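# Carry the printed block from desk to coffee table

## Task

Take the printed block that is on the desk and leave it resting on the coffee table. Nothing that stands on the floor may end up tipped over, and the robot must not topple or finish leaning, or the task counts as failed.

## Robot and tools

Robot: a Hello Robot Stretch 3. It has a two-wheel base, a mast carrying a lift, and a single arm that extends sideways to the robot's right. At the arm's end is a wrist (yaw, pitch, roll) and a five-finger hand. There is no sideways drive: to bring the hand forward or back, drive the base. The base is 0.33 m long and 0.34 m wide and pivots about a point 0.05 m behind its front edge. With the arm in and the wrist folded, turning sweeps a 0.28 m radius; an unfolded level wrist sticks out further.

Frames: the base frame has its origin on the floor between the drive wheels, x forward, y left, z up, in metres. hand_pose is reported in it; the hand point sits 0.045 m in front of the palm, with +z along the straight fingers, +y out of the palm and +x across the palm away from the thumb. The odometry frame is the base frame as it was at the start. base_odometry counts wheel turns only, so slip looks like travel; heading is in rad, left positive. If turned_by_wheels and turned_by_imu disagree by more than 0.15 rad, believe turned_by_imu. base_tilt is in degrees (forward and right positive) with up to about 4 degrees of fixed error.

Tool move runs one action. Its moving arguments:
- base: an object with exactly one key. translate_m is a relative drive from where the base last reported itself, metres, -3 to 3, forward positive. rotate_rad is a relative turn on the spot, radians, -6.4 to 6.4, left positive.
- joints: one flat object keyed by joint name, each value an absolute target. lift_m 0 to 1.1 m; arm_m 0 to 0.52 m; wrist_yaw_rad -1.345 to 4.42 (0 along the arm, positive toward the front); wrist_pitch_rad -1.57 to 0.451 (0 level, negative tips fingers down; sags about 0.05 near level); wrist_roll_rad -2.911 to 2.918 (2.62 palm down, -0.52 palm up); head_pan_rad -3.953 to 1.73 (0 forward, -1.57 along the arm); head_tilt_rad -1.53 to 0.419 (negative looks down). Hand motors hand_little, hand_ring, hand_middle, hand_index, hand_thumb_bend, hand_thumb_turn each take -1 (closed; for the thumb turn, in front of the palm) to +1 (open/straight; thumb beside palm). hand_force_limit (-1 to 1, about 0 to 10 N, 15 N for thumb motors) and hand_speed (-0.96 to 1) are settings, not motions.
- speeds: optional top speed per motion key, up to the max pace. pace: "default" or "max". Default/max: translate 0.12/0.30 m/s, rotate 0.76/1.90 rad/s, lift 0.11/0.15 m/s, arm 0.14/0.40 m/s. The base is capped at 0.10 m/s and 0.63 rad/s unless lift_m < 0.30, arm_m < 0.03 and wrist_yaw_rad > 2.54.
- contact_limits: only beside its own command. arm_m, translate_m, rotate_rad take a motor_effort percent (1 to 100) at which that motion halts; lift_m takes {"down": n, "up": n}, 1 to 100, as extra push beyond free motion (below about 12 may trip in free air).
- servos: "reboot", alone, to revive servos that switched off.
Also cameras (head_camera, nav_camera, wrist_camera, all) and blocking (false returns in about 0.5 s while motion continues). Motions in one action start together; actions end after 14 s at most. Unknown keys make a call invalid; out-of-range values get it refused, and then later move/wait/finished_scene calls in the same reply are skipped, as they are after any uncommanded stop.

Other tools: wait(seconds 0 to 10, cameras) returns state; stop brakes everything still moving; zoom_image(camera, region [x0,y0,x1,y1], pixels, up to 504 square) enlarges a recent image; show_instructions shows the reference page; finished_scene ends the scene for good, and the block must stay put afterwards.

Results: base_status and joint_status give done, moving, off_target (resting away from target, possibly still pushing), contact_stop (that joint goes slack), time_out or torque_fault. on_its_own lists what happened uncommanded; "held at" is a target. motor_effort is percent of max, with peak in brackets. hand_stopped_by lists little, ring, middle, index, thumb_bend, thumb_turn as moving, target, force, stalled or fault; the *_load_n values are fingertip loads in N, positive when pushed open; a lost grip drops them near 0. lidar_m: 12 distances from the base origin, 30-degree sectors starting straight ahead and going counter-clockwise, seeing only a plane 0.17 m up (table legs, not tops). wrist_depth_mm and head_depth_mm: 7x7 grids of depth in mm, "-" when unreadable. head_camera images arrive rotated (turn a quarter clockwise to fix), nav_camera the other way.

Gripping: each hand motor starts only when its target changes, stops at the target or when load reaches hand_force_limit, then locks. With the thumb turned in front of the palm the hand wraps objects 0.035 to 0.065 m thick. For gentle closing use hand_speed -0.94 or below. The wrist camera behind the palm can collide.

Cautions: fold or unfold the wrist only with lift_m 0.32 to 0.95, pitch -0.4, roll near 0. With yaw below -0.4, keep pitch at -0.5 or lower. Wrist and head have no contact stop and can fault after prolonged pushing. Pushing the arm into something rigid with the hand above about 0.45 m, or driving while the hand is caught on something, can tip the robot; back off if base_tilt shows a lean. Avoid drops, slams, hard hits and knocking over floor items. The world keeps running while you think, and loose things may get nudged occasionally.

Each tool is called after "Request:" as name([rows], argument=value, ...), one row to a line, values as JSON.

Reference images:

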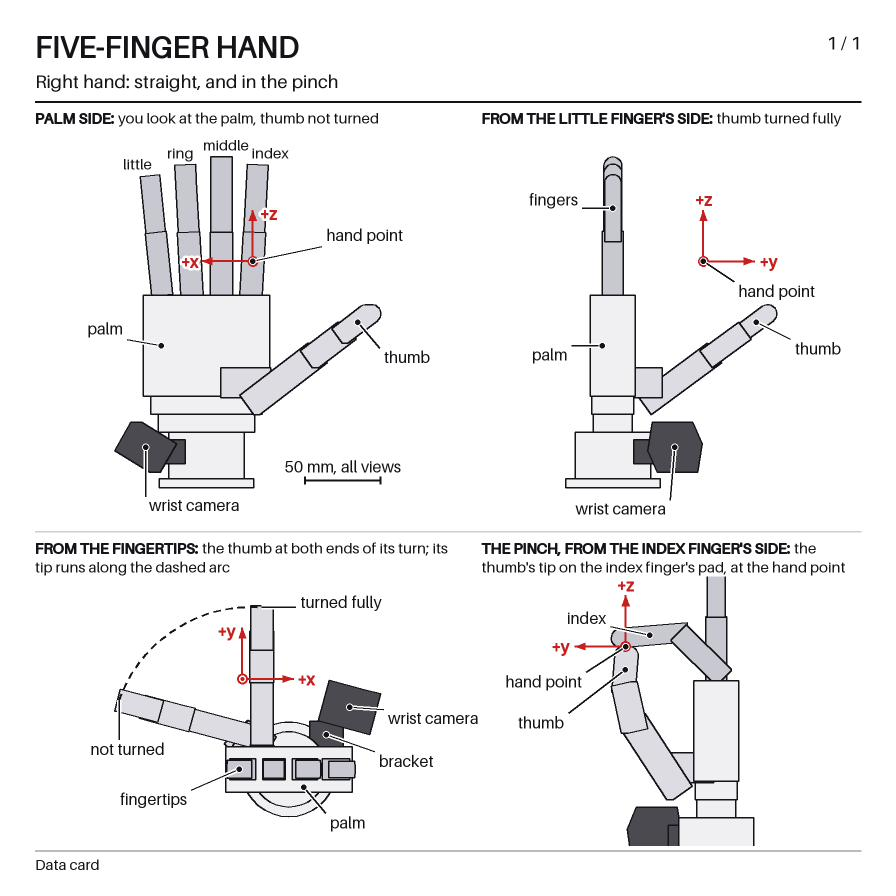

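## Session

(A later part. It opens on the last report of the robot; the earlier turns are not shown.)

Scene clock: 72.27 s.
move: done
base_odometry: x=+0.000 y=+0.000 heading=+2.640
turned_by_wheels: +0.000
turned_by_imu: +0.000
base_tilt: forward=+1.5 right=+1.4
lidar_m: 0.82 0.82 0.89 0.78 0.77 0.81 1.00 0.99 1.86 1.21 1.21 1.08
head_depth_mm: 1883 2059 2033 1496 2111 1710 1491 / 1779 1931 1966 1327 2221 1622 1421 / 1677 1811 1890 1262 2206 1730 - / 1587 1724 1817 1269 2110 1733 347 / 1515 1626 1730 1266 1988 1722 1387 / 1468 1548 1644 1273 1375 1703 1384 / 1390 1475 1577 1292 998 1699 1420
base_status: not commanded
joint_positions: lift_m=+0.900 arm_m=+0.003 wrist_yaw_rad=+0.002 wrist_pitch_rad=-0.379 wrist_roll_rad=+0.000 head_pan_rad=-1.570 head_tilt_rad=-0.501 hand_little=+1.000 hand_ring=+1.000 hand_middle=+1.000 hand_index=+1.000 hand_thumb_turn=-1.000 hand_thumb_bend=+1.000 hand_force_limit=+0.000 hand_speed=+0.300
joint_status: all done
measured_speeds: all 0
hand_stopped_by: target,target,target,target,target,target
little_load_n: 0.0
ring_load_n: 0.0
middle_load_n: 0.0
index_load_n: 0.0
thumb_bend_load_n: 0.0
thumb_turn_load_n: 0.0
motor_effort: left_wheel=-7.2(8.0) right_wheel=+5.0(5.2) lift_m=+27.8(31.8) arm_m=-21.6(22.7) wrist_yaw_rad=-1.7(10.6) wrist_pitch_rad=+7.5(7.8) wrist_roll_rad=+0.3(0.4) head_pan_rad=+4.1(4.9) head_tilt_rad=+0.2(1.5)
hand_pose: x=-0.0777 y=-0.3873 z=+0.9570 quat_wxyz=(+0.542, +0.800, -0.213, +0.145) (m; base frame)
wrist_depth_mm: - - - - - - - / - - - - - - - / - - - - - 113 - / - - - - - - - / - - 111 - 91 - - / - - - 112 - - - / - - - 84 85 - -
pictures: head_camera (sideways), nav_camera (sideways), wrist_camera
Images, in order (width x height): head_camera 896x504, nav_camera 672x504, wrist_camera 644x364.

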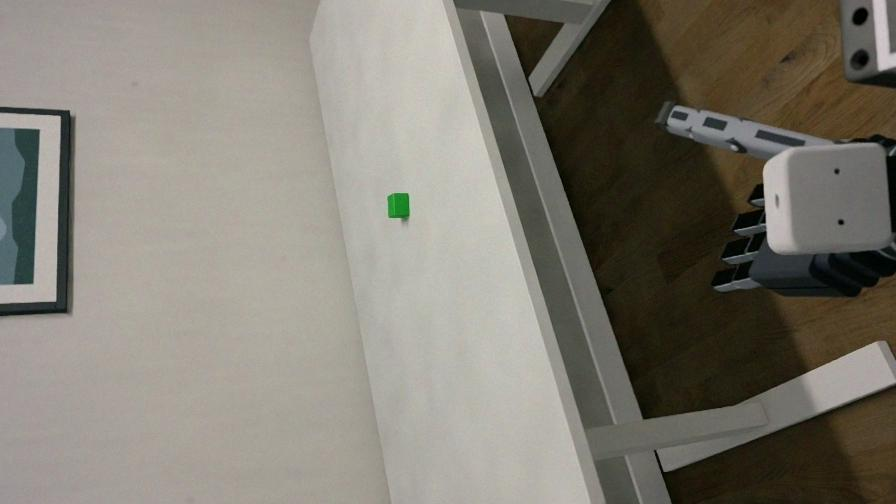

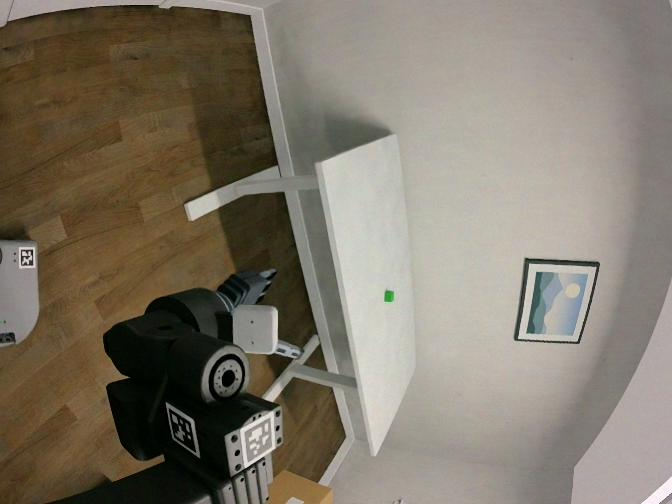

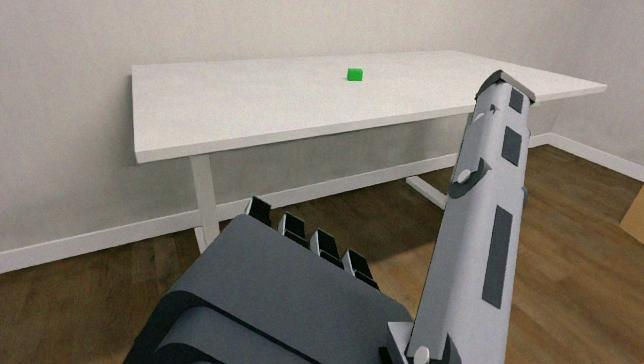

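Request:
move(joints={"wrist_roll_rad": 2.62, "wrist_pitch_rad": -0.4, "lift_m": 0.98}, pace="max", cameras=["head_camera","wrist_camera"])

Scene clock: 86.13 s.
move: done
base_odometry: x=+0.000 y=+0.000 heading=+2.640
turned_by_wheels: +0.000
turned_by_imu: +0.000
base_tilt: forward=+1.6 right=+1.3
lidar_m: 0.82 0.82 0.89 0.78 0.77 0.81 1.00 0.99 1.87 1.21 1.20 1.08
head_depth_mm: 1875 2053 2044 1481 2212 - - / 1789 1917 1990 1333 2202 1850 - / 1668 1822 1892 1261 2202 1822 - / 1595 1727 1804 1271 2080 380 - / 1530 1643 1732 1274 1998 1729 1412 / 1451 1546 1655 1269 1379 1684 1389 / 1394 1480 1568 1280 1006 1691 1422
base_status: not commanded
joint_positions: lift_m=+0.980 arm_m=+0.003 wrist_yaw_rad=+0.002 wrist_pitch_rad=-0.435 wrist_roll_rad=+2.617 head_pan_rad=-1.570 head_tilt_rad=-0.501 hand_little=+1.000 hand_ring=+1.000 hand_middle=+1.000 hand_index=+1.000 hand_thumb_turn=-1.000 hand_thumb_bend=+1.000 hand_force_limit=+0.000 hand_speed=+0.300
joint_status: all done
measured_speeds: all 0
hand_stopped_by: target,target,target,target,target,target
little_load_n: 0.0
ring_load_n: 0.0
middle_load_n: 0.0
index_load_n: 0.0
thumb_bend_load_n: 0.0
thumb_turn_load_n: 0.0
motor_effort: left_wheel=-7.1(7.6) right_wheel=+5.1(5.2) lift_m=+34.8(38.2) arm_m=-19.4(20.0) wrist_yaw_rad=-1.9(2.1) wrist_pitch_rad=+6.3(8.7) wrist_roll_rad=+1.4(2.2) head_pan_rad=+4.4(4.9) head_tilt_rad=+3.1(3.7)
hand_pose: x=+0.0097 y=-0.3412 z=+0.9357 quat_wxyz=(+0.000, +0.002, -0.843, +0.537) (m; base frame)
wrist_depth_mm: - - - - - - 928 / - - - - - - - / - - - - - 113 - / - - - - - - - / - - 111 207 - - - / - - - 112 - - - / - - - 84 85 - -
pictures: head_camera (sideways), wrist_camera
Images, in order (width x height): head_camera 896x504, wrist_camera 644x364.

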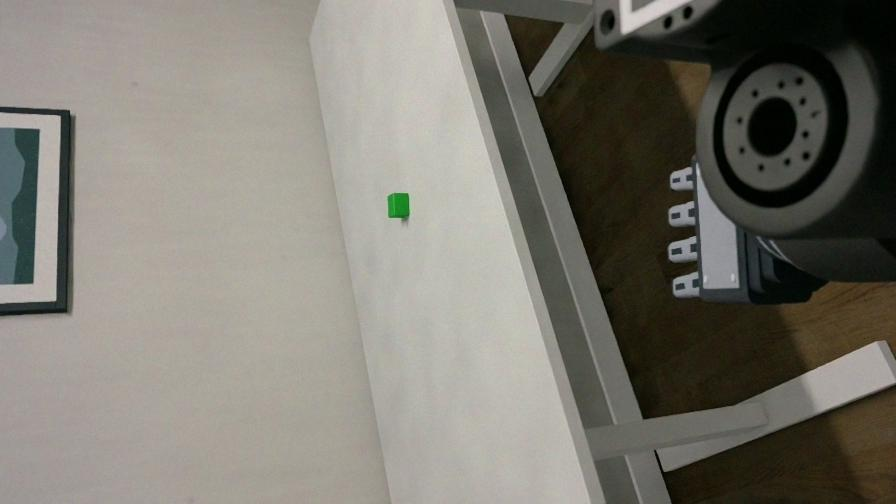

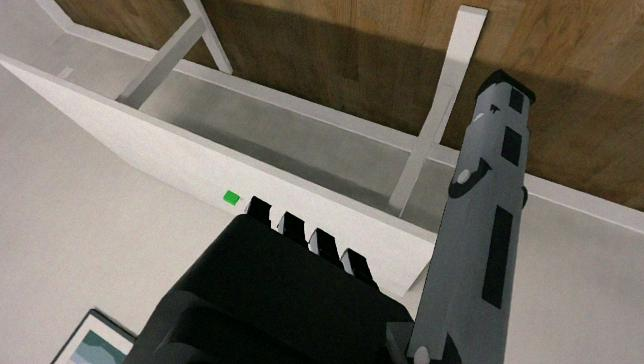

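Request:
move(base={"rotate_rad": 1.255}, joints={"lift_m": 1.05}, pace="max")

Request:
move(base={"translate_m": -0.555}, pace="max", cameras=["nav_camera"])

Request:
move(base={"rotate_rad": -1.155}, joints={"head_tilt_rad": -0.75}, pace="max", cameras=["all"])

Scene clock: 108.93 s.
move: done
base_odometry: x=+0.000 y=+0.000 heading=-2.389
turned_by_wheels: +1.255
turned_by_imu: +1.259
base_tilt: forward=+1.5 right=+1.3
lidar_m: 0.88 0.76 0.76 0.89 0.99 2.06 1.87 1.21 1.65 0.94 0.81 0.84
head_depth_mm: 1476 1587 1711 - - - - / 1294 1405 1542 - - - - / 1149 1224 1347 - - - - / 1017 1082 1161 1238 1286 - - / 925 985 1050 1118 1186 1268 1366 / 851 894 948 1009 1079 1155 1250 / 786 827 871 923 977 1037 1112
base_status: done
joint_positions: lift_m=+1.050 arm_m=+0.003 wrist_yaw_rad=+0.001 wrist_pitch_rad=-0.435 wrist_roll_rad=+2.617 head_pan_rad=-1.570 head_tilt_rad=-0.500 hand_little=+1.000 hand_ring=+1.000 hand_middle=+1.000 hand_index=+1.000 hand_thumb_turn=-1.000 hand_thumb_bend=+1.000 hand_force_limit=+0.000 hand_speed=+0.300
joint_status: all done
measured_speeds: all 0
hand_stopped_by: target,target,target,target,target,target
little_load_n: 0.0
ring_load_n: 0.0
middle_load_n: 0.0
index_load_n: 0.0
thumb_bend_load_n: 0.0
thumb_turn_load_n: 0.0
motor_effort: left_wheel=-5.9(13.5) right_wheel=+7.8(10.4) lift_m=+31.0(38.1) arm_m=-20.0(20.4) wrist_yaw_rad=-1.3(1.8) wrist_pitch_rad=+6.3(7.1) wrist_roll_rad=+1.4(1.6) head_pan_rad=+3.7(4.6) head_tilt_rad=+5.3(5.8)
hand_pose: x=+0.0096 y=-0.3412 z=+1.0057 quat_wxyz=(+0.000, +0.001, -0.843, +0.537) (m; base frame)
wrist_depth_mm: - - - - - - 827 / - - - - - 113 797 / - - - - - 102 743 / - - - - - 94 - / - - 112 197 - 627 - / - - - 112 - 608 - / - - - 84 85 554 -
pictures: none

Scene clock: 115.43 s.
move: done
base_odometry: x=+0.405 y=+0.379 heading=-2.389
turned_by_wheels: +0.000
turned_by_imu: -0.002
base_tilt: forward=+1.6 right=+1.4
lidar_m: 1.33 1.15 1.15 0.78 1.03 1.68 1.32 1.25 0.81 1.40 1.20 1.20
head_depth_mm: 1169 1240 1332 - - - - / 1242 1336 1430 - - - - / 1344 1440 1550 - - - - / 1457 1558 1689 1822 1925 - - / 1394 1509 1589 1703 1802 1683 1421 / 1290 1368 1453 1539 1638 1682 1424 / 1179 1251 1324 1391 1456 1559 1425
base_status: done
joint_positions: lift_m=+1.050 arm_m=+0.003 wrist_yaw_rad=+0.001 wrist_pitch_rad=-0.435 wrist_roll_rad=+2.617 head_pan_rad=-1.570 head_tilt_rad=-0.500 hand_little=+1.000 hand_ring=+1.000 hand_middle=+1.000 hand_index=+1.000 hand_thumb_turn=-1.000 hand_thumb_bend=+1.000 hand_force_limit=+0.000 hand_speed=+0.300
joint_status: not commanded
measured_speeds: all 0
hand_stopped_by: target,target,target,target,target,target
little_load_n: 0.0
ring_load_n: 0.0
middle_load_n: 0.0
index_load_n: 0.0
thumb_bend_load_n: 0.0
thumb_turn_load_n: 0.0
motor_effort: left_wheel=-7.4(11.7) right_wheel=-0.2(7.2) lift_m=+24.4(31.0) arm_m=-22.0(23.2) wrist_yaw_rad=-1.0(2.1) wrist_pitch_rad=+6.6(7.1) wrist_roll_rad=+1.3(1.6) head_pan_rad=+3.5(4.8) head_tilt_rad=+3.2(5.0)
hand_pose: x=+0.0096 y=-0.3412 z=+1.0057 quat_wxyz=(+0.000, +0.001, -0.843, +0.537) (m; base frame)
wrist_depth_mm: - - - - - - 958 / - - - - - - - / - - - - - 113 - / - - - - - - - / - - 112 - 91 - - / - - - 112 - - - / - - - 84 85 - -
pictures: nav_camera (sideways)
Images, in order (width x height): nav_camera 672x504.

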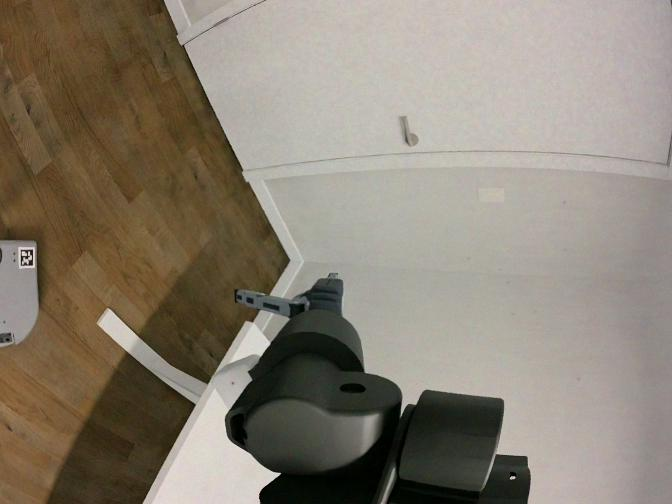

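Scene clock: 118.20 s.
move: done
base_odometry: x=+0.405 y=+0.379 heading=+2.739
turned_by_wheels: -1.155
turned_by_imu: -1.161
base_tilt: forward=+1.5 right=+1.3
lidar_m: 1.20 1.20 1.35 1.16 1.16 0.78 0.87 1.65 1.32 1.26 0.81 1.39
head_depth_mm: 1335 - - - - - 1219 / 1266 - - - - - 1201 / 1227 - - - - - 1197 / 1179 1270 1061 - - 1386 1227 / 1130 1255 1069 777 692 1414 1223 / 1084 1208 1071 829 679 1415 1220 / 1044 1151 1077 829 675 1351 1194
base_status: done
joint_positions: lift_m=+1.050 arm_m=+0.003 wrist_yaw_rad=+0.001 wrist_pitch_rad=-0.435 wrist_roll_rad=+2.617 head_pan_rad=-1.570 head_tilt_rad=-0.749 hand_little=+1.000 hand_ring=+1.000 hand_middle=+1.000 hand_index=+1.000 hand_thumb_turn=-1.000 hand_thumb_bend=+1.000 hand_force_limit=+0.000 hand_speed=+0.300
joint_status: all done
measured_speeds: all 0
hand_stopped_by: target,target,target,target,target,target
little_load_n: 0.0
ring_load_n: 0.0
middle_load_n: 0.0
index_load_n: 0.0
thumb_bend_load_n: 0.0
thumb_turn_load_n: 0.0
motor_effort: left_wheel=+6.4(13.1) right_wheel=-7.4(10.1) lift_m=+25.5(25.5) arm_m=-22.0(23.2) wrist_yaw_rad=-1.3(2.0) wrist_pitch_rad=+6.3(7.3) wrist_roll_rad=+1.3(1.6) head_pan_rad=+3.8(4.2) head_tilt_rad=-4.8(7.0)
hand_pose: x=+0.0096 y=-0.3412 z=+1.0057 quat_wxyz=(+0.000, +0.001, -0.843, +0.537) (m; base frame)
wrist_depth_mm: - - - - - - 985 / - - - - - 118 - / - - - - - 102 - / - - - - - 93 - / - - 111 - - - - / - - - 112 - - - / - - - 84 85 - -
pictures: head_camera (sideways), nav_camera (sideways), wrist_camera
Images, in order (width x height): head_camera 896x504, nav_camera 672x504, wrist_camera 644x364.

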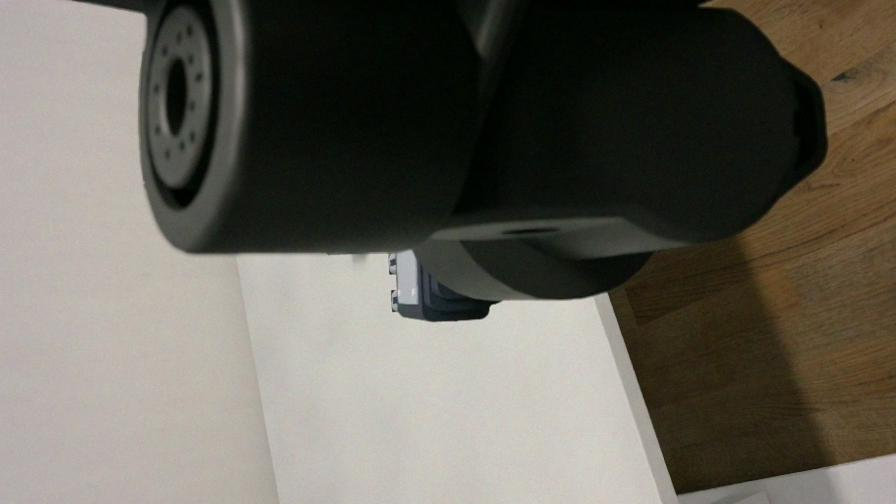

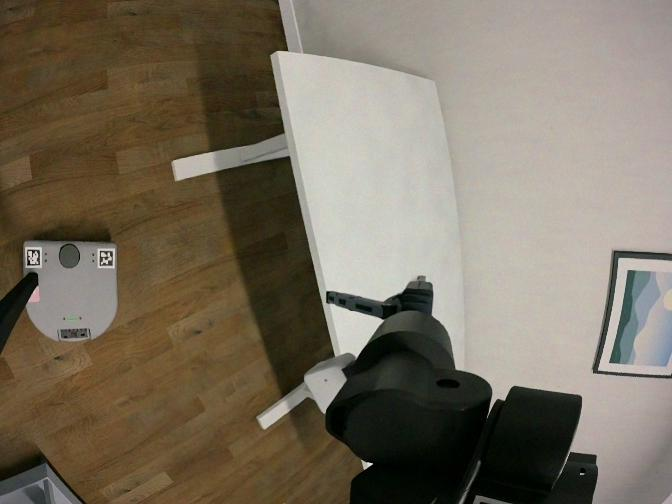

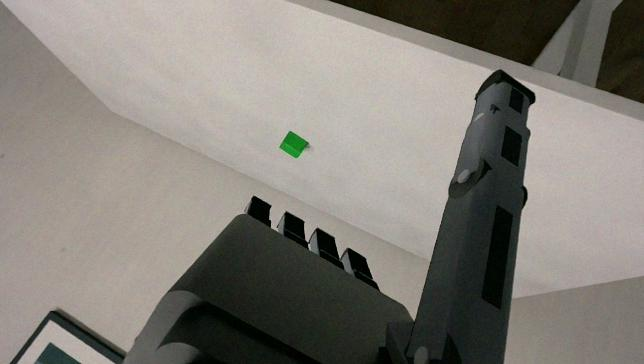

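Request:
move(joints={"lift_m": 0.94, "head_tilt_rad": -0.6}, cameras=["head_camera","wrist_camera"])

Scene clock: 121.40 s.
move: done
base_odometry: x=+0.405 y=+0.379 heading=+2.739
turned_by_wheels: +0.000
turned_by_imu: +0.000
base_tilt: forward=+1.4 right=+1.3
lidar_m: 1.21 1.20 1.35 1.16 1.16 0.78 0.87 1.65 1.32 1.26 0.81 1.38
head_depth_mm: 1307 1432 1476 1025 787 - - / 1257 1366 1432 1029 791 1570 - / 1198 1316 1399 1032 793 410 - / 1159 1250 1332 1033 789 365 - / 1116 1205 1303 1041 796 662 1314 / 1068 1153 1267 1041 797 642 1306 / 1030 1109 1202 1049 795 645 1256
base_status: not commanded
joint_positions: lift_m=+0.940 arm_m=+0.003 wrist_yaw_rad=+0.001 wrist_pitch_rad=-0.435 wrist_roll_rad=+2.617 head_pan_rad=-1.570 head_tilt_rad=-0.602 hand_little=+1.000 hand_ring=+1.000 hand_middle=+1.000 hand_index=+1.000 hand_thumb_turn=-1.000 hand_thumb_bend=+1.000 hand_force_limit=+0.000 hand_speed=+0.300
joint_status: all done
measured_speeds: all 0
hand_stopped_by: target,target,target,target,target,target
little_load_n: 0.0
ring_load_n: 0.0
middle_load_n: 0.0
index_load_n: 0.0
thumb_bend_load_n: 0.0
thumb_turn_load_n: 0.0
motor_effort: left_wheel=+6.4(6.7) right_wheel=-7.3(7.5) lift_m=+24.4(25.6) arm_m=-21.6(22.6) wrist_yaw_rad=-1.6(1.9) wrist_pitch_rad=+6.4(7.1) wrist_roll_rad=+1.3(1.5) head_pan_rad=+1.9(4.0) head_tilt_rad=+3.7(7.0)
hand_pose: x=+0.0096 y=-0.3412 z=+0.8957 quat_wxyz=(+0.000, +0.001, -0.843, +0.537) (m; base frame)
wrist_depth_mm: - - - - - 977 874 / - - - - - - 923 / - - - - - 107 - / - - - - - 92 - / - - 111 198 - - - / - - - 112 - - - / - - - 84 85 - -
pictures: head_camera (sideways), wrist_camera
Images, in order (width x height): head_camera 896x504, wrist_camera 644x364.

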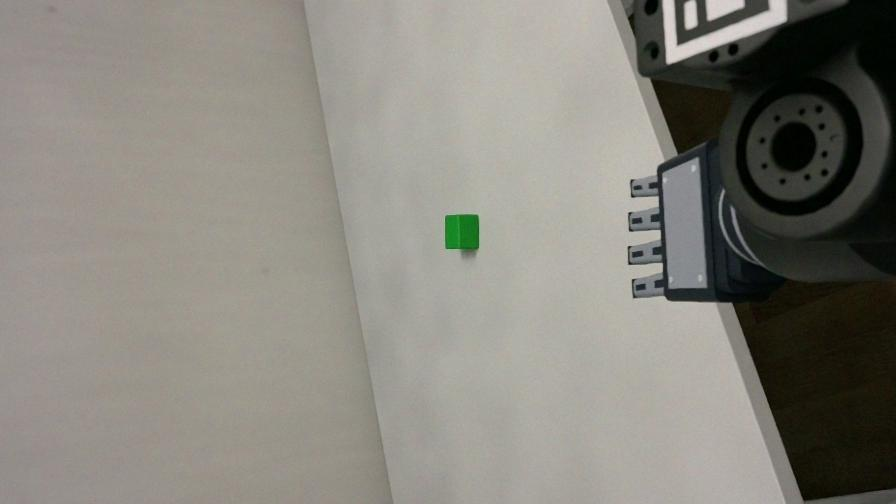

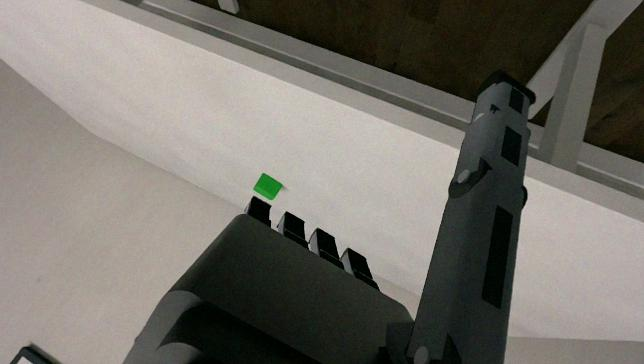

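Request:
zoom_image(camera="head_camera", region=[412, 182, 512, 282])

Scaled by 5.040 from the camera's 896x504 image, which has a finer 1280x720 frame.

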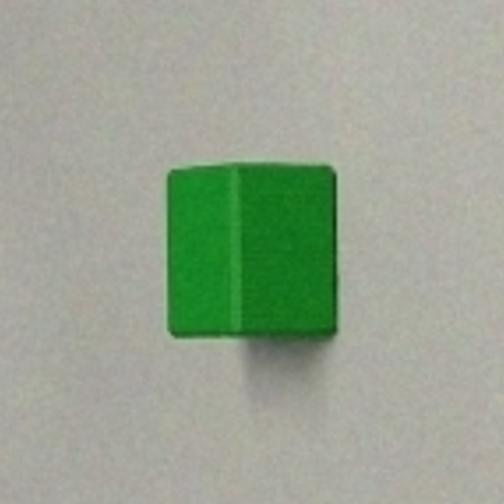

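Request:
move(base={"translate_m": -0.044}, joints={"arm_m": 0.32, "hand_thumb_bend": 0.7}, cameras=["head_camera","wrist_camera"])

Scene clock: 154.47 s.
move: done
base_odometry: x=+0.446 y=+0.362 heading=+2.740
turned_by_wheels: +0.000
turned_by_imu: -0.001
base_tilt: forward=+1.5 right=+1.3
lidar_m: 1.25 1.24 1.40 1.15 1.14 0.74 0.85 1.61 1.30 1.28 0.84 1.40
head_depth_mm: 1312 1469 1487 299 792 1571 1313 / 1270 1380 430 451 789 1527 1320 / 1213 1318 419 427 768 1488 1317 / 1167 1274 1309 449 791 1468 1330 / 1117 1225 1311 1042 796 680 1321 / 1083 1175 1271 1047 799 663 1332 / 1051 1120 1223 1045 801 646 1301
base_status: done
joint_positions: lift_m=+0.940 arm_m=+0.320 wrist_yaw_rad=+0.001 wrist_pitch_rad=-0.436 wrist_roll_rad=+2.617 head_pan_rad=-1.570 head_tilt_rad=-0.600 hand_little=+1.000 hand_ring=+1.000 hand_middle=+1.000 hand_index=+1.000 hand_thumb_turn=-1.000 hand_thumb_bend=+0.700 hand_force_limit=+0.000 hand_speed=+0.300
joint_status: all done
measured_speeds: all 0
hand_stopped_by: target,target,target,target,target,target
little_load_n: 0.0
ring_load_n: 0.0
middle_load_n: 0.0
index_load_n: 0.0
thumb_bend_load_n: 0.0
thumb_turn_load_n: 0.0
motor_effort: left_wheel=-0.7(5.9) right_wheel=-6.7(11.0) lift_m=+29.1(29.1) arm_m=+21.4(24.7) wrist_yaw_rad=-1.2(1.9) wrist_pitch_rad=+6.4(7.3) wrist_roll_rad=+1.2(1.6) head_pan_rad=+2.8(4.1) head_tilt_rad=+2.8(4.8)
hand_pose: x=+0.0096 y=-0.6581 z=+0.8956 quat_wxyz=(+0.000, +0.001, -0.844, +0.537) (m; base frame)
wrist_depth_mm: - - - - - - - / - - - - - - - / - - - 377 - - - / - - - - - - - / - - 110 198 91 82 - / - - - 112 - - - / - - - 84 85 - -
pictures: head_camera (sideways), wrist_camera
Images, in order (width x height): head_camera 896x504, wrist_camera 644x364.

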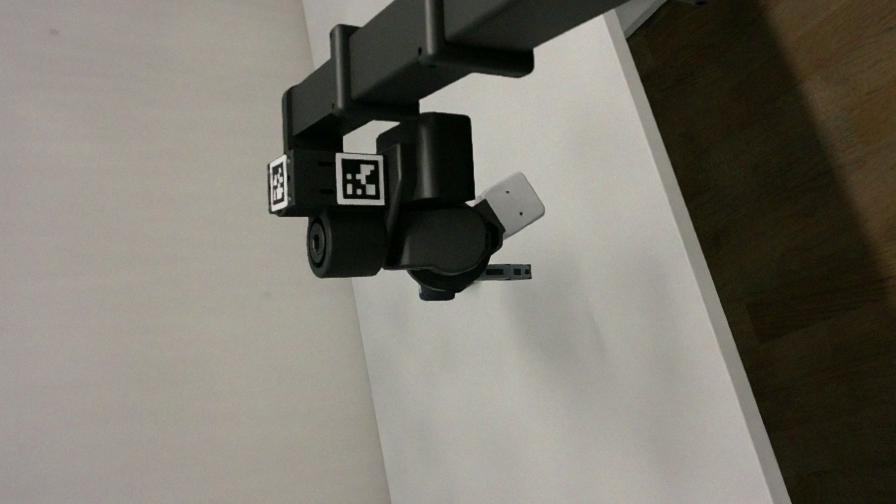

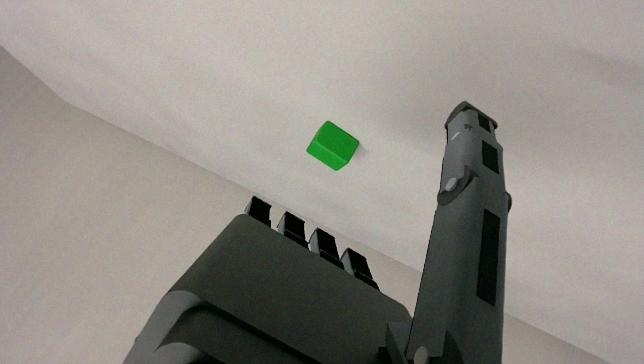

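Request:
move(joints={"hand_index": 0.1, "hand_middle": 0.1, "hand_thumb_bend": 0.5, "hand_speed": 0.3}, cameras=["wrist_camera"])

Scene clock: 161.00 s.
move: done
base_odometry: x=+0.446 y=+0.362 heading=+2.740
turned_by_wheels: +0.000
turned_by_imu: +0.000
base_tilt: forward=+1.6 right=+1.3
lidar_m: 1.25 1.24 1.39 1.15 1.14 0.74 0.84 1.61 1.30 1.28 0.84 1.40
head_depth_mm: 1323 1454 1482 300 787 1570 1316 / 1262 1390 429 451 794 1523 1314 / 1218 1321 419 427 765 1497 1318 / 1165 1271 1314 448 792 1467 1333 / 1120 1222 1302 1045 798 679 1331 / 1087 1166 1270 1044 798 662 1328 / 1041 1127 1215 1046 799 646 1292
base_status: not commanded
joint_positions: lift_m=+0.940 arm_m=+0.320 wrist_yaw_rad=+0.001 wrist_pitch_rad=-0.436 wrist_roll_rad=+2.617 head_pan_rad=-1.570 head_tilt_rad=-0.600 hand_little=+1.000 hand_ring=+1.000 hand_middle=+0.100 hand_index=+0.100 hand_thumb_turn=-1.000 hand_thumb_bend=+0.500 hand_force_limit=+0.000 hand_speed=+0.300
joint_status: all done
measured_speeds: all 0
hand_stopped_by: target,target,target,target,target,target
little_load_n: 0.5
ring_load_n: 0.0
middle_load_n: 0.5
index_load_n: 0.0
thumb_bend_load_n: 0.0
thumb_turn_load_n: 0.0
motor_effort: left_wheel=-1.1(1.4) right_wheel=-6.6(6.8) lift_m=+34.0(34.1) arm_m=+14.3(16.1) wrist_yaw_rad=-1.5(1.5) wrist_pitch_rad=+6.8(6.9) wrist_roll_rad=+1.2(1.4) head_pan_rad=+2.4(3.5) head_tilt_rad=+2.4(3.7)
hand_pose: x=+0.0096 y=-0.6581 z=+0.8956 quat_wxyz=(+0.000, +0.001, -0.844, +0.537) (m; base frame)
wrist_depth_mm: - - - - - - - / - - - - - - - / - - - 377 - - - / - - - - 175 - - / - - 110 169 98 84 - / - - - 112 - - - / - - - 84 85 - -
pictures: wrist_camera
Images, in order (width x height): wrist_camera 644x364.

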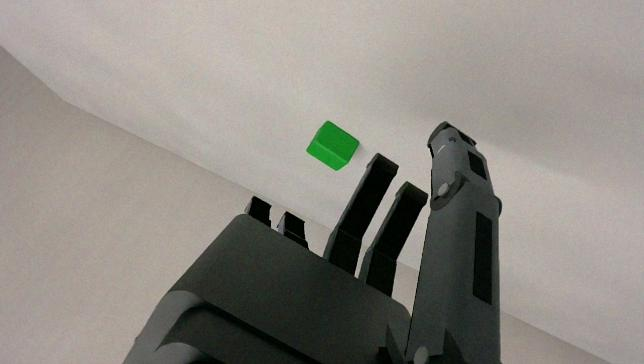

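Request:
move(base={"rotate_rad": 0.5}, joints={"hand_index": 1, "hand_middle": 1, "hand_thumb_bend": 0.7}, pace="max")

Request:
move(base={"translate_m": -0.12}, pace="max")

Request:
move(base={"rotate_rad": -0.5}, pace="max")

Request:
move(base={"translate_m": 0.093}, cameras=["wrist_camera","nav_camera"])

Scene clock: 177.00 s.
move: done
base_odometry: x=+0.446 y=+0.362 heading=-3.044
turned_by_wheels: +0.500
turned_by_imu: +0.502
base_tilt: forward=+1.5 right=+1.2
lidar_m: 1.24 1.38 1.15 1.14 0.74 0.81 1.61 1.30 1.28 0.84 1.39 1.25
head_depth_mm: 1050 1148 1220 299 765 658 1309 / 1065 1153 429 451 793 680 1322 / 1072 1163 419 428 766 679 1320 / 1080 1172 1229 449 795 683 1323 / 1083 1178 1278 1038 799 682 1282 / 1092 1203 1310 1043 799 702 1330 / 1094 1199 1330 1462 798 703 1320
base_status: done
joint_positions: lift_m=+0.940 arm_m=+0.320 wrist_yaw_rad=+0.000 wrist_pitch_rad=-0.436 wrist_roll_rad=+2.617 head_pan_rad=-1.570 head_tilt_rad=-0.600 hand_little=+1.000 hand_ring=+1.000 hand_middle=+1.000 hand_index=+1.000 hand_thumb_turn=-1.000 hand_thumb_bend=+0.700 hand_force_limit=+0.000 hand_speed=+0.300
joint_status: all done
measured_speeds: all 0
hand_stopped_by: target,target,target,target,target,target
little_load_n: 0.0
ring_load_n: 0.0
middle_load_n: 0.0
index_load_n: 0.0
thumb_bend_load_n: 0.0
thumb_turn_load_n: 0.0
motor_effort: left_wheel=-6.9(14.4) right_wheel=+5.2(10.6) lift_m=+35.4(36.9) arm_m=+2.2(8.6) wrist_yaw_rad=+0.2(1.2) wrist_pitch_rad=+7.0(7.1) wrist_roll_rad=+0.9(1.3) head_pan_rad=+2.9(3.4) head_tilt_rad=+1.6(3.0)
hand_pose: x=+0.0095 y=-0.6581 z=+0.8956 quat_wxyz=(+0.000, +0.001, -0.844, +0.537) (m; base frame)
wrist_depth_mm: - - - - - - - / - - - - - - - / - - - - - - - / - - - - - - - / - - 110 197 91 87 - / - - - 112 - - - / - - - 84 85 - -
pictures: none

Scene clock: 179.13 s.
move: done
base_odometry: x=+0.565 y=+0.374 heading=-3.044
turned_by_wheels: +0.000
turned_by_imu: +0.000
base_tilt: forward=+1.5 right=+1.4
lidar_m: 1.36 1.44 1.17 1.16 0.70 0.85 1.49 1.19 1.26 0.85 0.87 1.37
head_depth_mm: 1037 1128 1203 299 764 640 1308 / 1043 1138 430 451 794 656 1317 / 1054 1143 419 428 768 660 1325 / 1059 1153 1206 448 792 661 1318 / 1064 1174 1263 1041 799 681 1322 / 1086 1178 1271 1041 797 680 1290 / 1086 1186 1299 1050 799 683 1328
base_status: done
joint_positions: lift_m=+0.940 arm_m=+0.320 wrist_yaw_rad=+0.000 wrist_pitch_rad=-0.436 wrist_roll_rad=+2.617 head_pan_rad=-1.570 head_tilt_rad=-0.600 hand_little=+1.000 hand_ring=+1.000 hand_middle=+1.000 hand_index=+1.000 hand_thumb_turn=-1.000 hand_thumb_bend=+0.700 hand_force_limit=+0.000 hand_speed=+0.300
joint_status: not commanded
measured_speeds: all 0
hand_stopped_by: target,target,target,target,target,target
little_load_n: 0.0
ring_load_n: 0.0
middle_load_n: 0.0
index_load_n: 0.0
thumb_bend_load_n: 0.0
thumb_turn_load_n: 0.0
motor_effort: left_wheel=-6.5(10.4) right_wheel=+1.0(6.7) lift_m=+34.2(35.6) arm_m=-7.0(7.0) wrist_yaw_rad=-1.0(1.1) wrist_pitch_rad=+6.3(7.1) wrist_roll_rad=+1.2(1.3) head_pan_rad=+2.0(3.5) head_tilt_rad=+1.5(2.6)
hand_pose: x=+0.0095 y=-0.6581 z=+0.8956 quat_wxyz=(+0.000, +0.001, -0.844, +0.537) (m; base frame)
wrist_depth_mm: - - - - - - - / - - - - - - - / - - - - - - - / - - - - - - - / - - 109 196 91 83 - / - - - 112 - - - / - - - 84 85 - -
pictures: none

Scene clock: 180.87 s.
move: done
base_odometry: x=+0.565 y=+0.374 heading=+2.739
turned_by_wheels: -0.500
turned_by_imu: -0.502
base_tilt: forward=+1.6 right=+1.3
lidar_m: 1.37 1.36 1.41 1.17 1.02 0.66 0.89 1.50 1.19 1.26 0.85 1.38
head_depth_mm: 1297 1442 1487 299 765 1534 1308 / 1250 1364 430 451 788 1527 1324 / 1197 1307 419 428 771 1455 1318 / 1141 1253 1287 448 798 700 1314 / 1110 1203 1295 1049 795 663 1329 / 1068 1153 1253 1046 798 647 1330 / 1031 1113 1200 1050 797 646 1261
base_status: done
joint_positions: lift_m=+0.940 arm_m=+0.320 wrist_yaw_rad=+0.000 wrist_pitch_rad=-0.436 wrist_roll_rad=+2.617 head_pan_rad=-1.570 head_tilt_rad=-0.600 hand_little=+1.000 hand_ring=+1.000 hand_middle=+1.000 hand_index=+1.000 hand_thumb_turn=-1.000 hand_thumb_bend=+0.700 hand_force_limit=+0.000 hand_speed=+0.300
joint_status: not commanded
measured_speeds: all 0
hand_stopped_by: target,target,target,target,target,target
little_load_n: 0.0
ring_load_n: 0.0
middle_load_n: 0.0
index_load_n: 0.0
thumb_bend_load_n: 0.0
thumb_turn_load_n: 0.0
motor_effort: left_wheel=+7.1(12.9) right_wheel=-5.0(11.9) lift_m=+33.1(34.3) arm_m=-16.4(16.6) wrist_yaw_rad=-0.9(1.2) wrist_pitch_rad=+6.4(7.3) wrist_roll_rad=+1.2(1.3) head_pan_rad=+3.3(3.3) head_tilt_rad=+0.9(2.6)
hand_pose: x=+0.0094 y=-0.6581 z=+0.8956 quat_wxyz=(+0.000, +0.001, -0.844, +0.537) (m; base frame)
wrist_depth_mm: - - - - - - - / - - - - - - - / - - - - - - - / - - - - - - - / - - 110 196 91 82 - / - - - 112 - - - / - - - 84 85 - -
pictures: none

Scene clock: 182.90 s.
move: done
base_odometry: x=+0.479 y=+0.410 heading=+2.740
turned_by_wheels: +0.000
turned_by_imu: -0.001
base_tilt: forward=+1.5 right=+1.3
lidar_m: 1.28 1.27 1.43 1.19 1.19 0.75 0.94 1.58 1.24 1.23 0.80 1.35
head_depth_mm: 1266 1395 1469 299 764 1499 1311 / 1212 1323 429 451 792 1450 1322 / 1164 1275 419 428 768 681 1320 / 1117 1217 1263 449 796 660 1317 / 1075 1170 1260 1042 799 644 1287 / 1040 1128 1220 1045 801 646 1261 / 1009 1080 1166 1047 797 647 581
base_status: done
joint_positions: lift_m=+0.940 arm_m=+0.320 wrist_yaw_rad=+0.000 wrist_pitch_rad=-0.436 wrist_roll_rad=+2.617 head_pan_rad=-1.570 head_tilt_rad=-0.600 hand_little=+1.000 hand_ring=+1.000 hand_middle=+1.000 hand_index=+1.000 hand_thumb_turn=-1.000 hand_thumb_bend=+0.700 hand_force_limit=+0.000 hand_speed=+0.300
joint_status: not commanded
measured_speeds: all 0
hand_stopped_by: target,target,target,target,target,target
little_load_n: 0.0
ring_load_n: 0.0
middle_load_n: 0.0
index_load_n: 0.0
thumb_bend_load_n: 0.0
thumb_turn_load_n: 0.0
motor_effort: left_wheel=+7.1(12.8) right_wheel=-1.1(6.5) lift_m=+31.9(33.1) arm_m=-22.1(23.0) wrist_yaw_rad=+0.2(0.9) wrist_pitch_rad=+6.4(7.2) wrist_roll_rad=+1.0(1.3) head_pan_rad=+2.5(3.3) head_tilt_rad=+0.4(1.8)
hand_pose: x=+0.0094 y=-0.6581 z=+0.8956 quat_wxyz=(+0.000, +0.001, -0.844, +0.537) (m; base frame)
wrist_depth_mm: - - - - - - - / - - - - - - - / - - - 327 329 - - / - - - - - - - / - - 110 197 91 83 - / - - - 112 - - - / - - - 84 85 - -
pictures: nav_camera (sideways), wrist_camera
Images, in order (width x height): nav_camera 672x504, wrist_camera 644x364.

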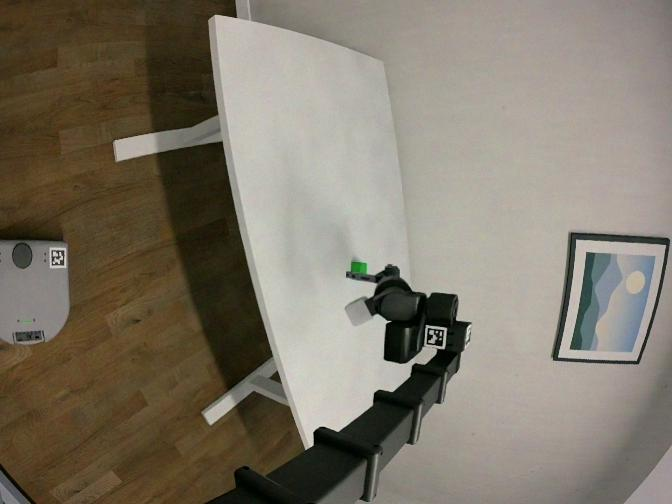

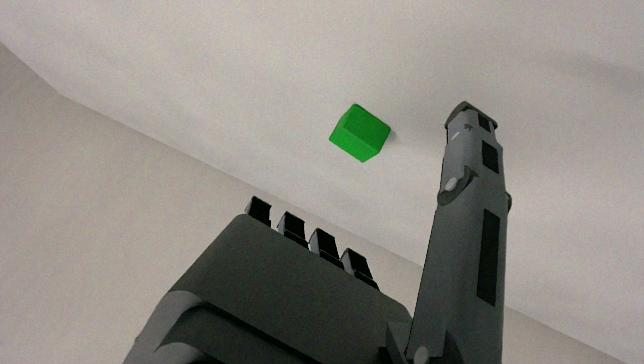

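Request:
move(joints={"arm_m": 0.485}, cameras=["head_camera","wrist_camera"])

Scene clock: 188.63 s.
move: done
base_odometry: x=+0.479 y=+0.410 heading=+2.740
turned_by_wheels: +0.000
turned_by_imu: -0.001
base_tilt: forward=+1.5 right=+1.5
lidar_m: 1.28 1.27 1.43 1.20 1.19 0.75 0.94 1.59 1.24 1.22 0.80 1.35
head_depth_mm: 1271 1401 1465 296 788 1480 1320 / 1214 1307 421 943 793 1449 1320 / 1166 1242 565 1032 793 681 1317 / 1119 1198 587 920 797 659 1323 / 1081 1172 1273 1042 800 644 1292 / 1044 1122 1219 1047 801 644 1267 / 1008 1074 1166 1051 802 646 580
base_status: not commanded
joint_positions: lift_m=+0.940 arm_m=+0.485 wrist_yaw_rad=+0.000 wrist_pitch_rad=-0.436 wrist_roll_rad=+2.617 head_pan_rad=-1.570 head_tilt_rad=-0.600 hand_little=+1.000 hand_ring=+1.000 hand_middle=+1.000 hand_index=+1.000 hand_thumb_turn=-1.000 hand_thumb_bend=+0.700 hand_force_limit=+0.000 hand_speed=+0.300
joint_status: all done
measured_speeds: all 0
hand_stopped_by: target,target,target,target,target,target
little_load_n: 0.0
ring_load_n: 0.0
middle_load_n: -0.5
index_load_n: 0.0
thumb_bend_load_n: 0.0
thumb_turn_load_n: 0.0
motor_effort: left_wheel=+7.3(7.8) right_wheel=-0.9(1.3) lift_m=+28.1(30.1) arm_m=+22.0(23.8) wrist_yaw_rad=-0.2(1.0) wrist_pitch_rad=+6.7(7.3) wrist_roll_rad=+1.1(1.4) head_pan_rad=+1.7(3.1) head_tilt_rad=+0.1(1.2)
hand_pose: x=+0.0094 y=-0.8231 z=+0.8955 quat_wxyz=(+0.000, +0.001, -0.844, +0.537) (m; base frame)
wrist_depth_mm: - - - - 184 175 - / - - - - - - - / - - - - - - - / - - - - - - - / - - 110 196 91 82 - / - - - 112 - - - / - - - 84 85 - -
pictures: head_camera (sideways), wrist_camera
Images, in order (width x height): head_camera 896x504, wrist_camera 644x364.

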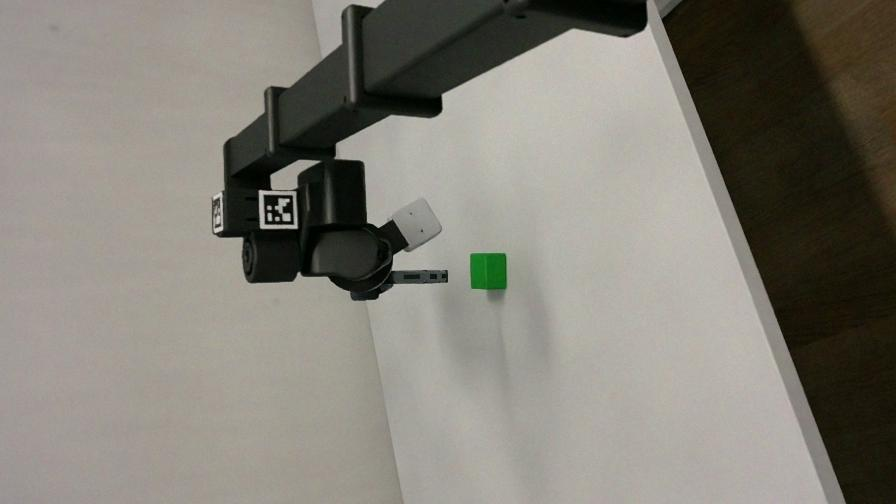

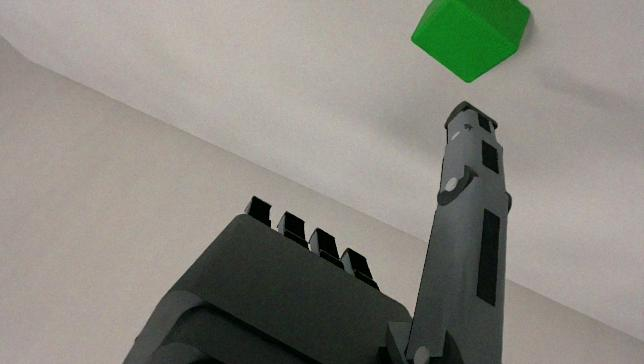

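Request:
move(joints={"lift_m": 0.872}, speeds={"lift_m": 0.05}, contact_limits={"lift_m": {"down": 14}}, cameras=["head_camera","wrist_camera"])

Request:
zoom_image(camera="head_camera", region=[380, 170, 580, 370])

Scene clock: 194.77 s.
move: done
base_odometry: x=+0.479 y=+0.410 heading=+2.740
turned_by_wheels: +0.000
turned_by_imu: -0.001
base_tilt: forward=+1.4 right=+1.5
lidar_m: 1.28 1.27 1.43 1.20 1.19 0.75 0.94 1.58 1.24 1.23 0.79 1.35
head_depth_mm: 1270 1389 1472 1034 309 1454 1292 / 1209 1329 1403 426 719 1455 1314 / 1164 1277 624 917 792 679 1321 / 1122 1205 1264 723 793 663 1320 / 1077 1164 1263 1035 796 644 1294 / 1035 1119 1228 1050 800 644 1256 / 1008 1086 1165 1050 802 647 581
base_status: not commanded
joint_positions: lift_m=+0.872 arm_m=+0.485 wrist_yaw_rad=+0.000 wrist_pitch_rad=-0.436 wrist_roll_rad=+2.617 head_pan_rad=-1.570 head_tilt_rad=-0.600 hand_little=+1.000 hand_ring=+1.000 hand_middle=+1.000 hand_index=+1.000 hand_thumb_turn=-1.000 hand_thumb_bend=+0.700 hand_force_limit=+0.000 hand_speed=+0.300
joint_status: all done
measured_speeds: all 0
hand_stopped_by: target,target,target,target,target,target
little_load_n: 0.0
ring_load_n: 0.0
middle_load_n: 0.0
index_load_n: 0.0
thumb_bend_load_n: 0.0
thumb_turn_load_n: 0.5
motor_effort: left_wheel=+7.0(7.8) right_wheel=-0.9(1.2) lift_m=+24.5(26.1) arm_m=+21.4(23.0) wrist_yaw_rad=+0.5(0.8) wrist_pitch_rad=+6.7(7.3) wrist_roll_rad=+1.1(1.3) head_pan_rad=+2.6(3.1) head_tilt_rad=-1.4(2.2)
contact_limits: lift_m down 14 (down: maximum 72; up: maximum 65)
hand_pose: x=+0.0094 y=-0.8231 z=+0.8275 quat_wxyz=(+0.000, +0.001, -0.844, +0.537) (m; base frame)
wrist_depth_mm: - - - - - - - / - - - - 150 - - / - - - - 157 - - / - - - - - - - / - - 109 197 91 83 - / - - - 112 - - - / - - - 84 85 - -
pictures: head_camera (sideways), wrist_camera
Images, in order (width x height): head_camera 896x504, wrist_camera 644x364.

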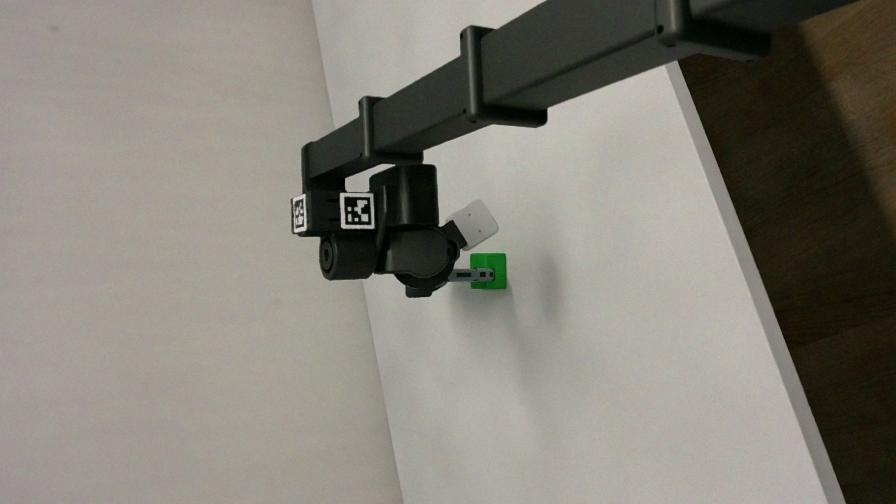

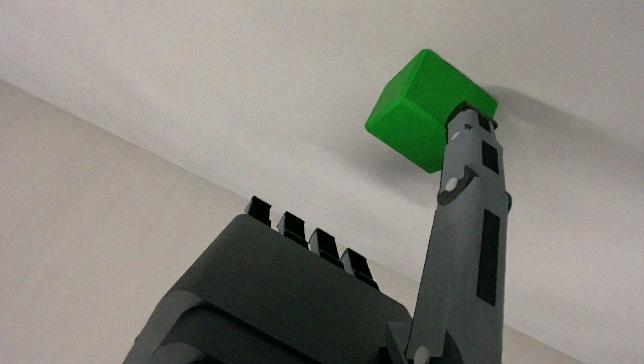

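Scaled by 2.520 from the camera's 896x504 image, which has a finer 1280x720 frame.

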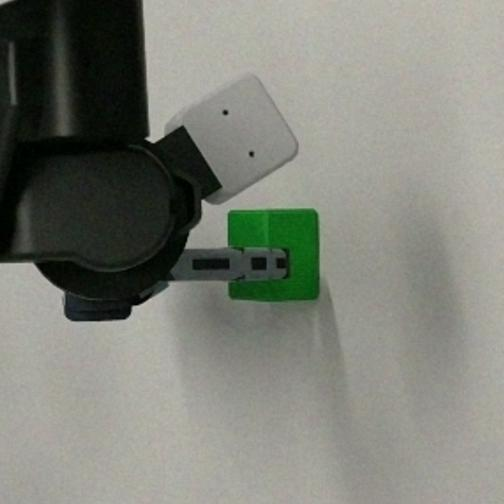

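Request:
move(joints={"lift_m": 0.86}, speeds={"lift_m": 0.03}, contact_limits={"lift_m": {"down": 14}}, cameras=["head_camera","wrist_camera"])

Request:
zoom_image(camera="head_camera", region=[420, 210, 540, 330])

Scene clock: 199.63 s.
move: done
base_odometry: x=+0.479 y=+0.410 heading=+2.740
turned_by_wheels: +0.000
turned_by_imu: +0.000
base_tilt: forward=+1.5 right=+1.5
lidar_m: 1.28 1.28 1.43 1.20 1.19 0.75 0.93 1.58 1.24 1.23 0.79 1.35
head_depth_mm: 1271 1400 1466 1033 326 311 1276 / 1205 1334 1411 451 398 1451 1325 / 1172 1280 635 634 791 678 1319 / 1119 1222 1282 690 793 663 1328 / 1080 1165 1263 1043 796 644 1296 / 1037 1123 1220 1042 799 645 1270 / 1001 1083 1180 1044 800 646 581
base_status: not commanded
joint_positions: lift_m=+0.860 arm_m=+0.485 wrist_yaw_rad=+0.000 wrist_pitch_rad=-0.436 wrist_roll_rad=+2.617 head_pan_rad=-1.570 head_tilt_rad=-0.600 hand_little=+1.000 hand_ring=+1.000 hand_middle=+1.000 hand_index=+1.000 hand_thumb_turn=-1.000 hand_thumb_bend=+0.700 hand_force_limit=+0.000 hand_speed=+0.300
joint_status: all done
measured_speeds: all 0
hand_stopped_by: target,target,target,target,target,target
little_load_n: 0.0
ring_load_n: 0.0
middle_load_n: 0.0
index_load_n: 0.0
thumb_bend_load_n: 0.0
thumb_turn_load_n: 0.0
motor_effort: left_wheel=+7.0(7.9) right_wheel=-0.7(1.1) lift_m=+25.1(25.3) arm_m=+21.2(22.4) wrist_yaw_rad=-0.5(0.8) wrist_pitch_rad=+6.6(7.2) wrist_roll_rad=+1.0(1.3) head_pan_rad=+1.7(2.2) head_tilt_rad=-1.8(2.2)
contact_limits: lift_m down 14 (down: maximum 72; up: maximum 65)
hand_pose: x=+0.0094 y=-0.8231 z=+0.8155 quat_wxyz=(+0.000, +0.001, -0.844, +0.537) (m; base frame)
wrist_depth_mm: - - - - - - - / - - - - 148 - - / - - - - 145 - - / - - - - 160 - - / - - 109 197 91 82 - / - - - 112 - - - / - - - 84 85 - -
pictures: head_camera (sideways), wrist_camera
Images, in order (width x height): head_camera 896x504, wrist_camera 644x364.

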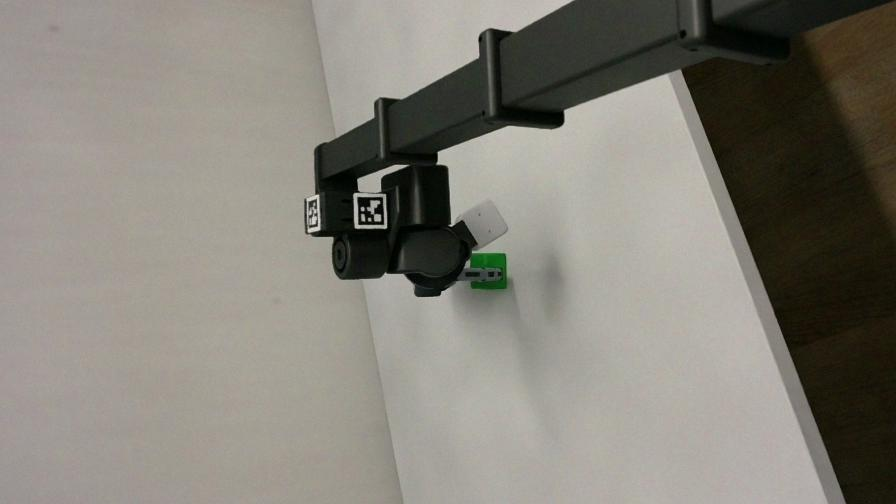

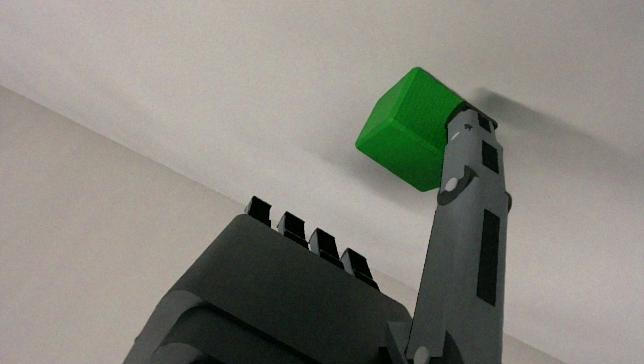

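Scaled by 4.200 from the camera's 896x504 image, which has a finer 1280x720 frame.

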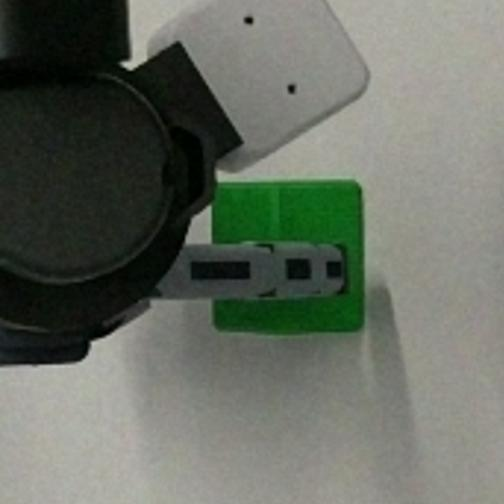

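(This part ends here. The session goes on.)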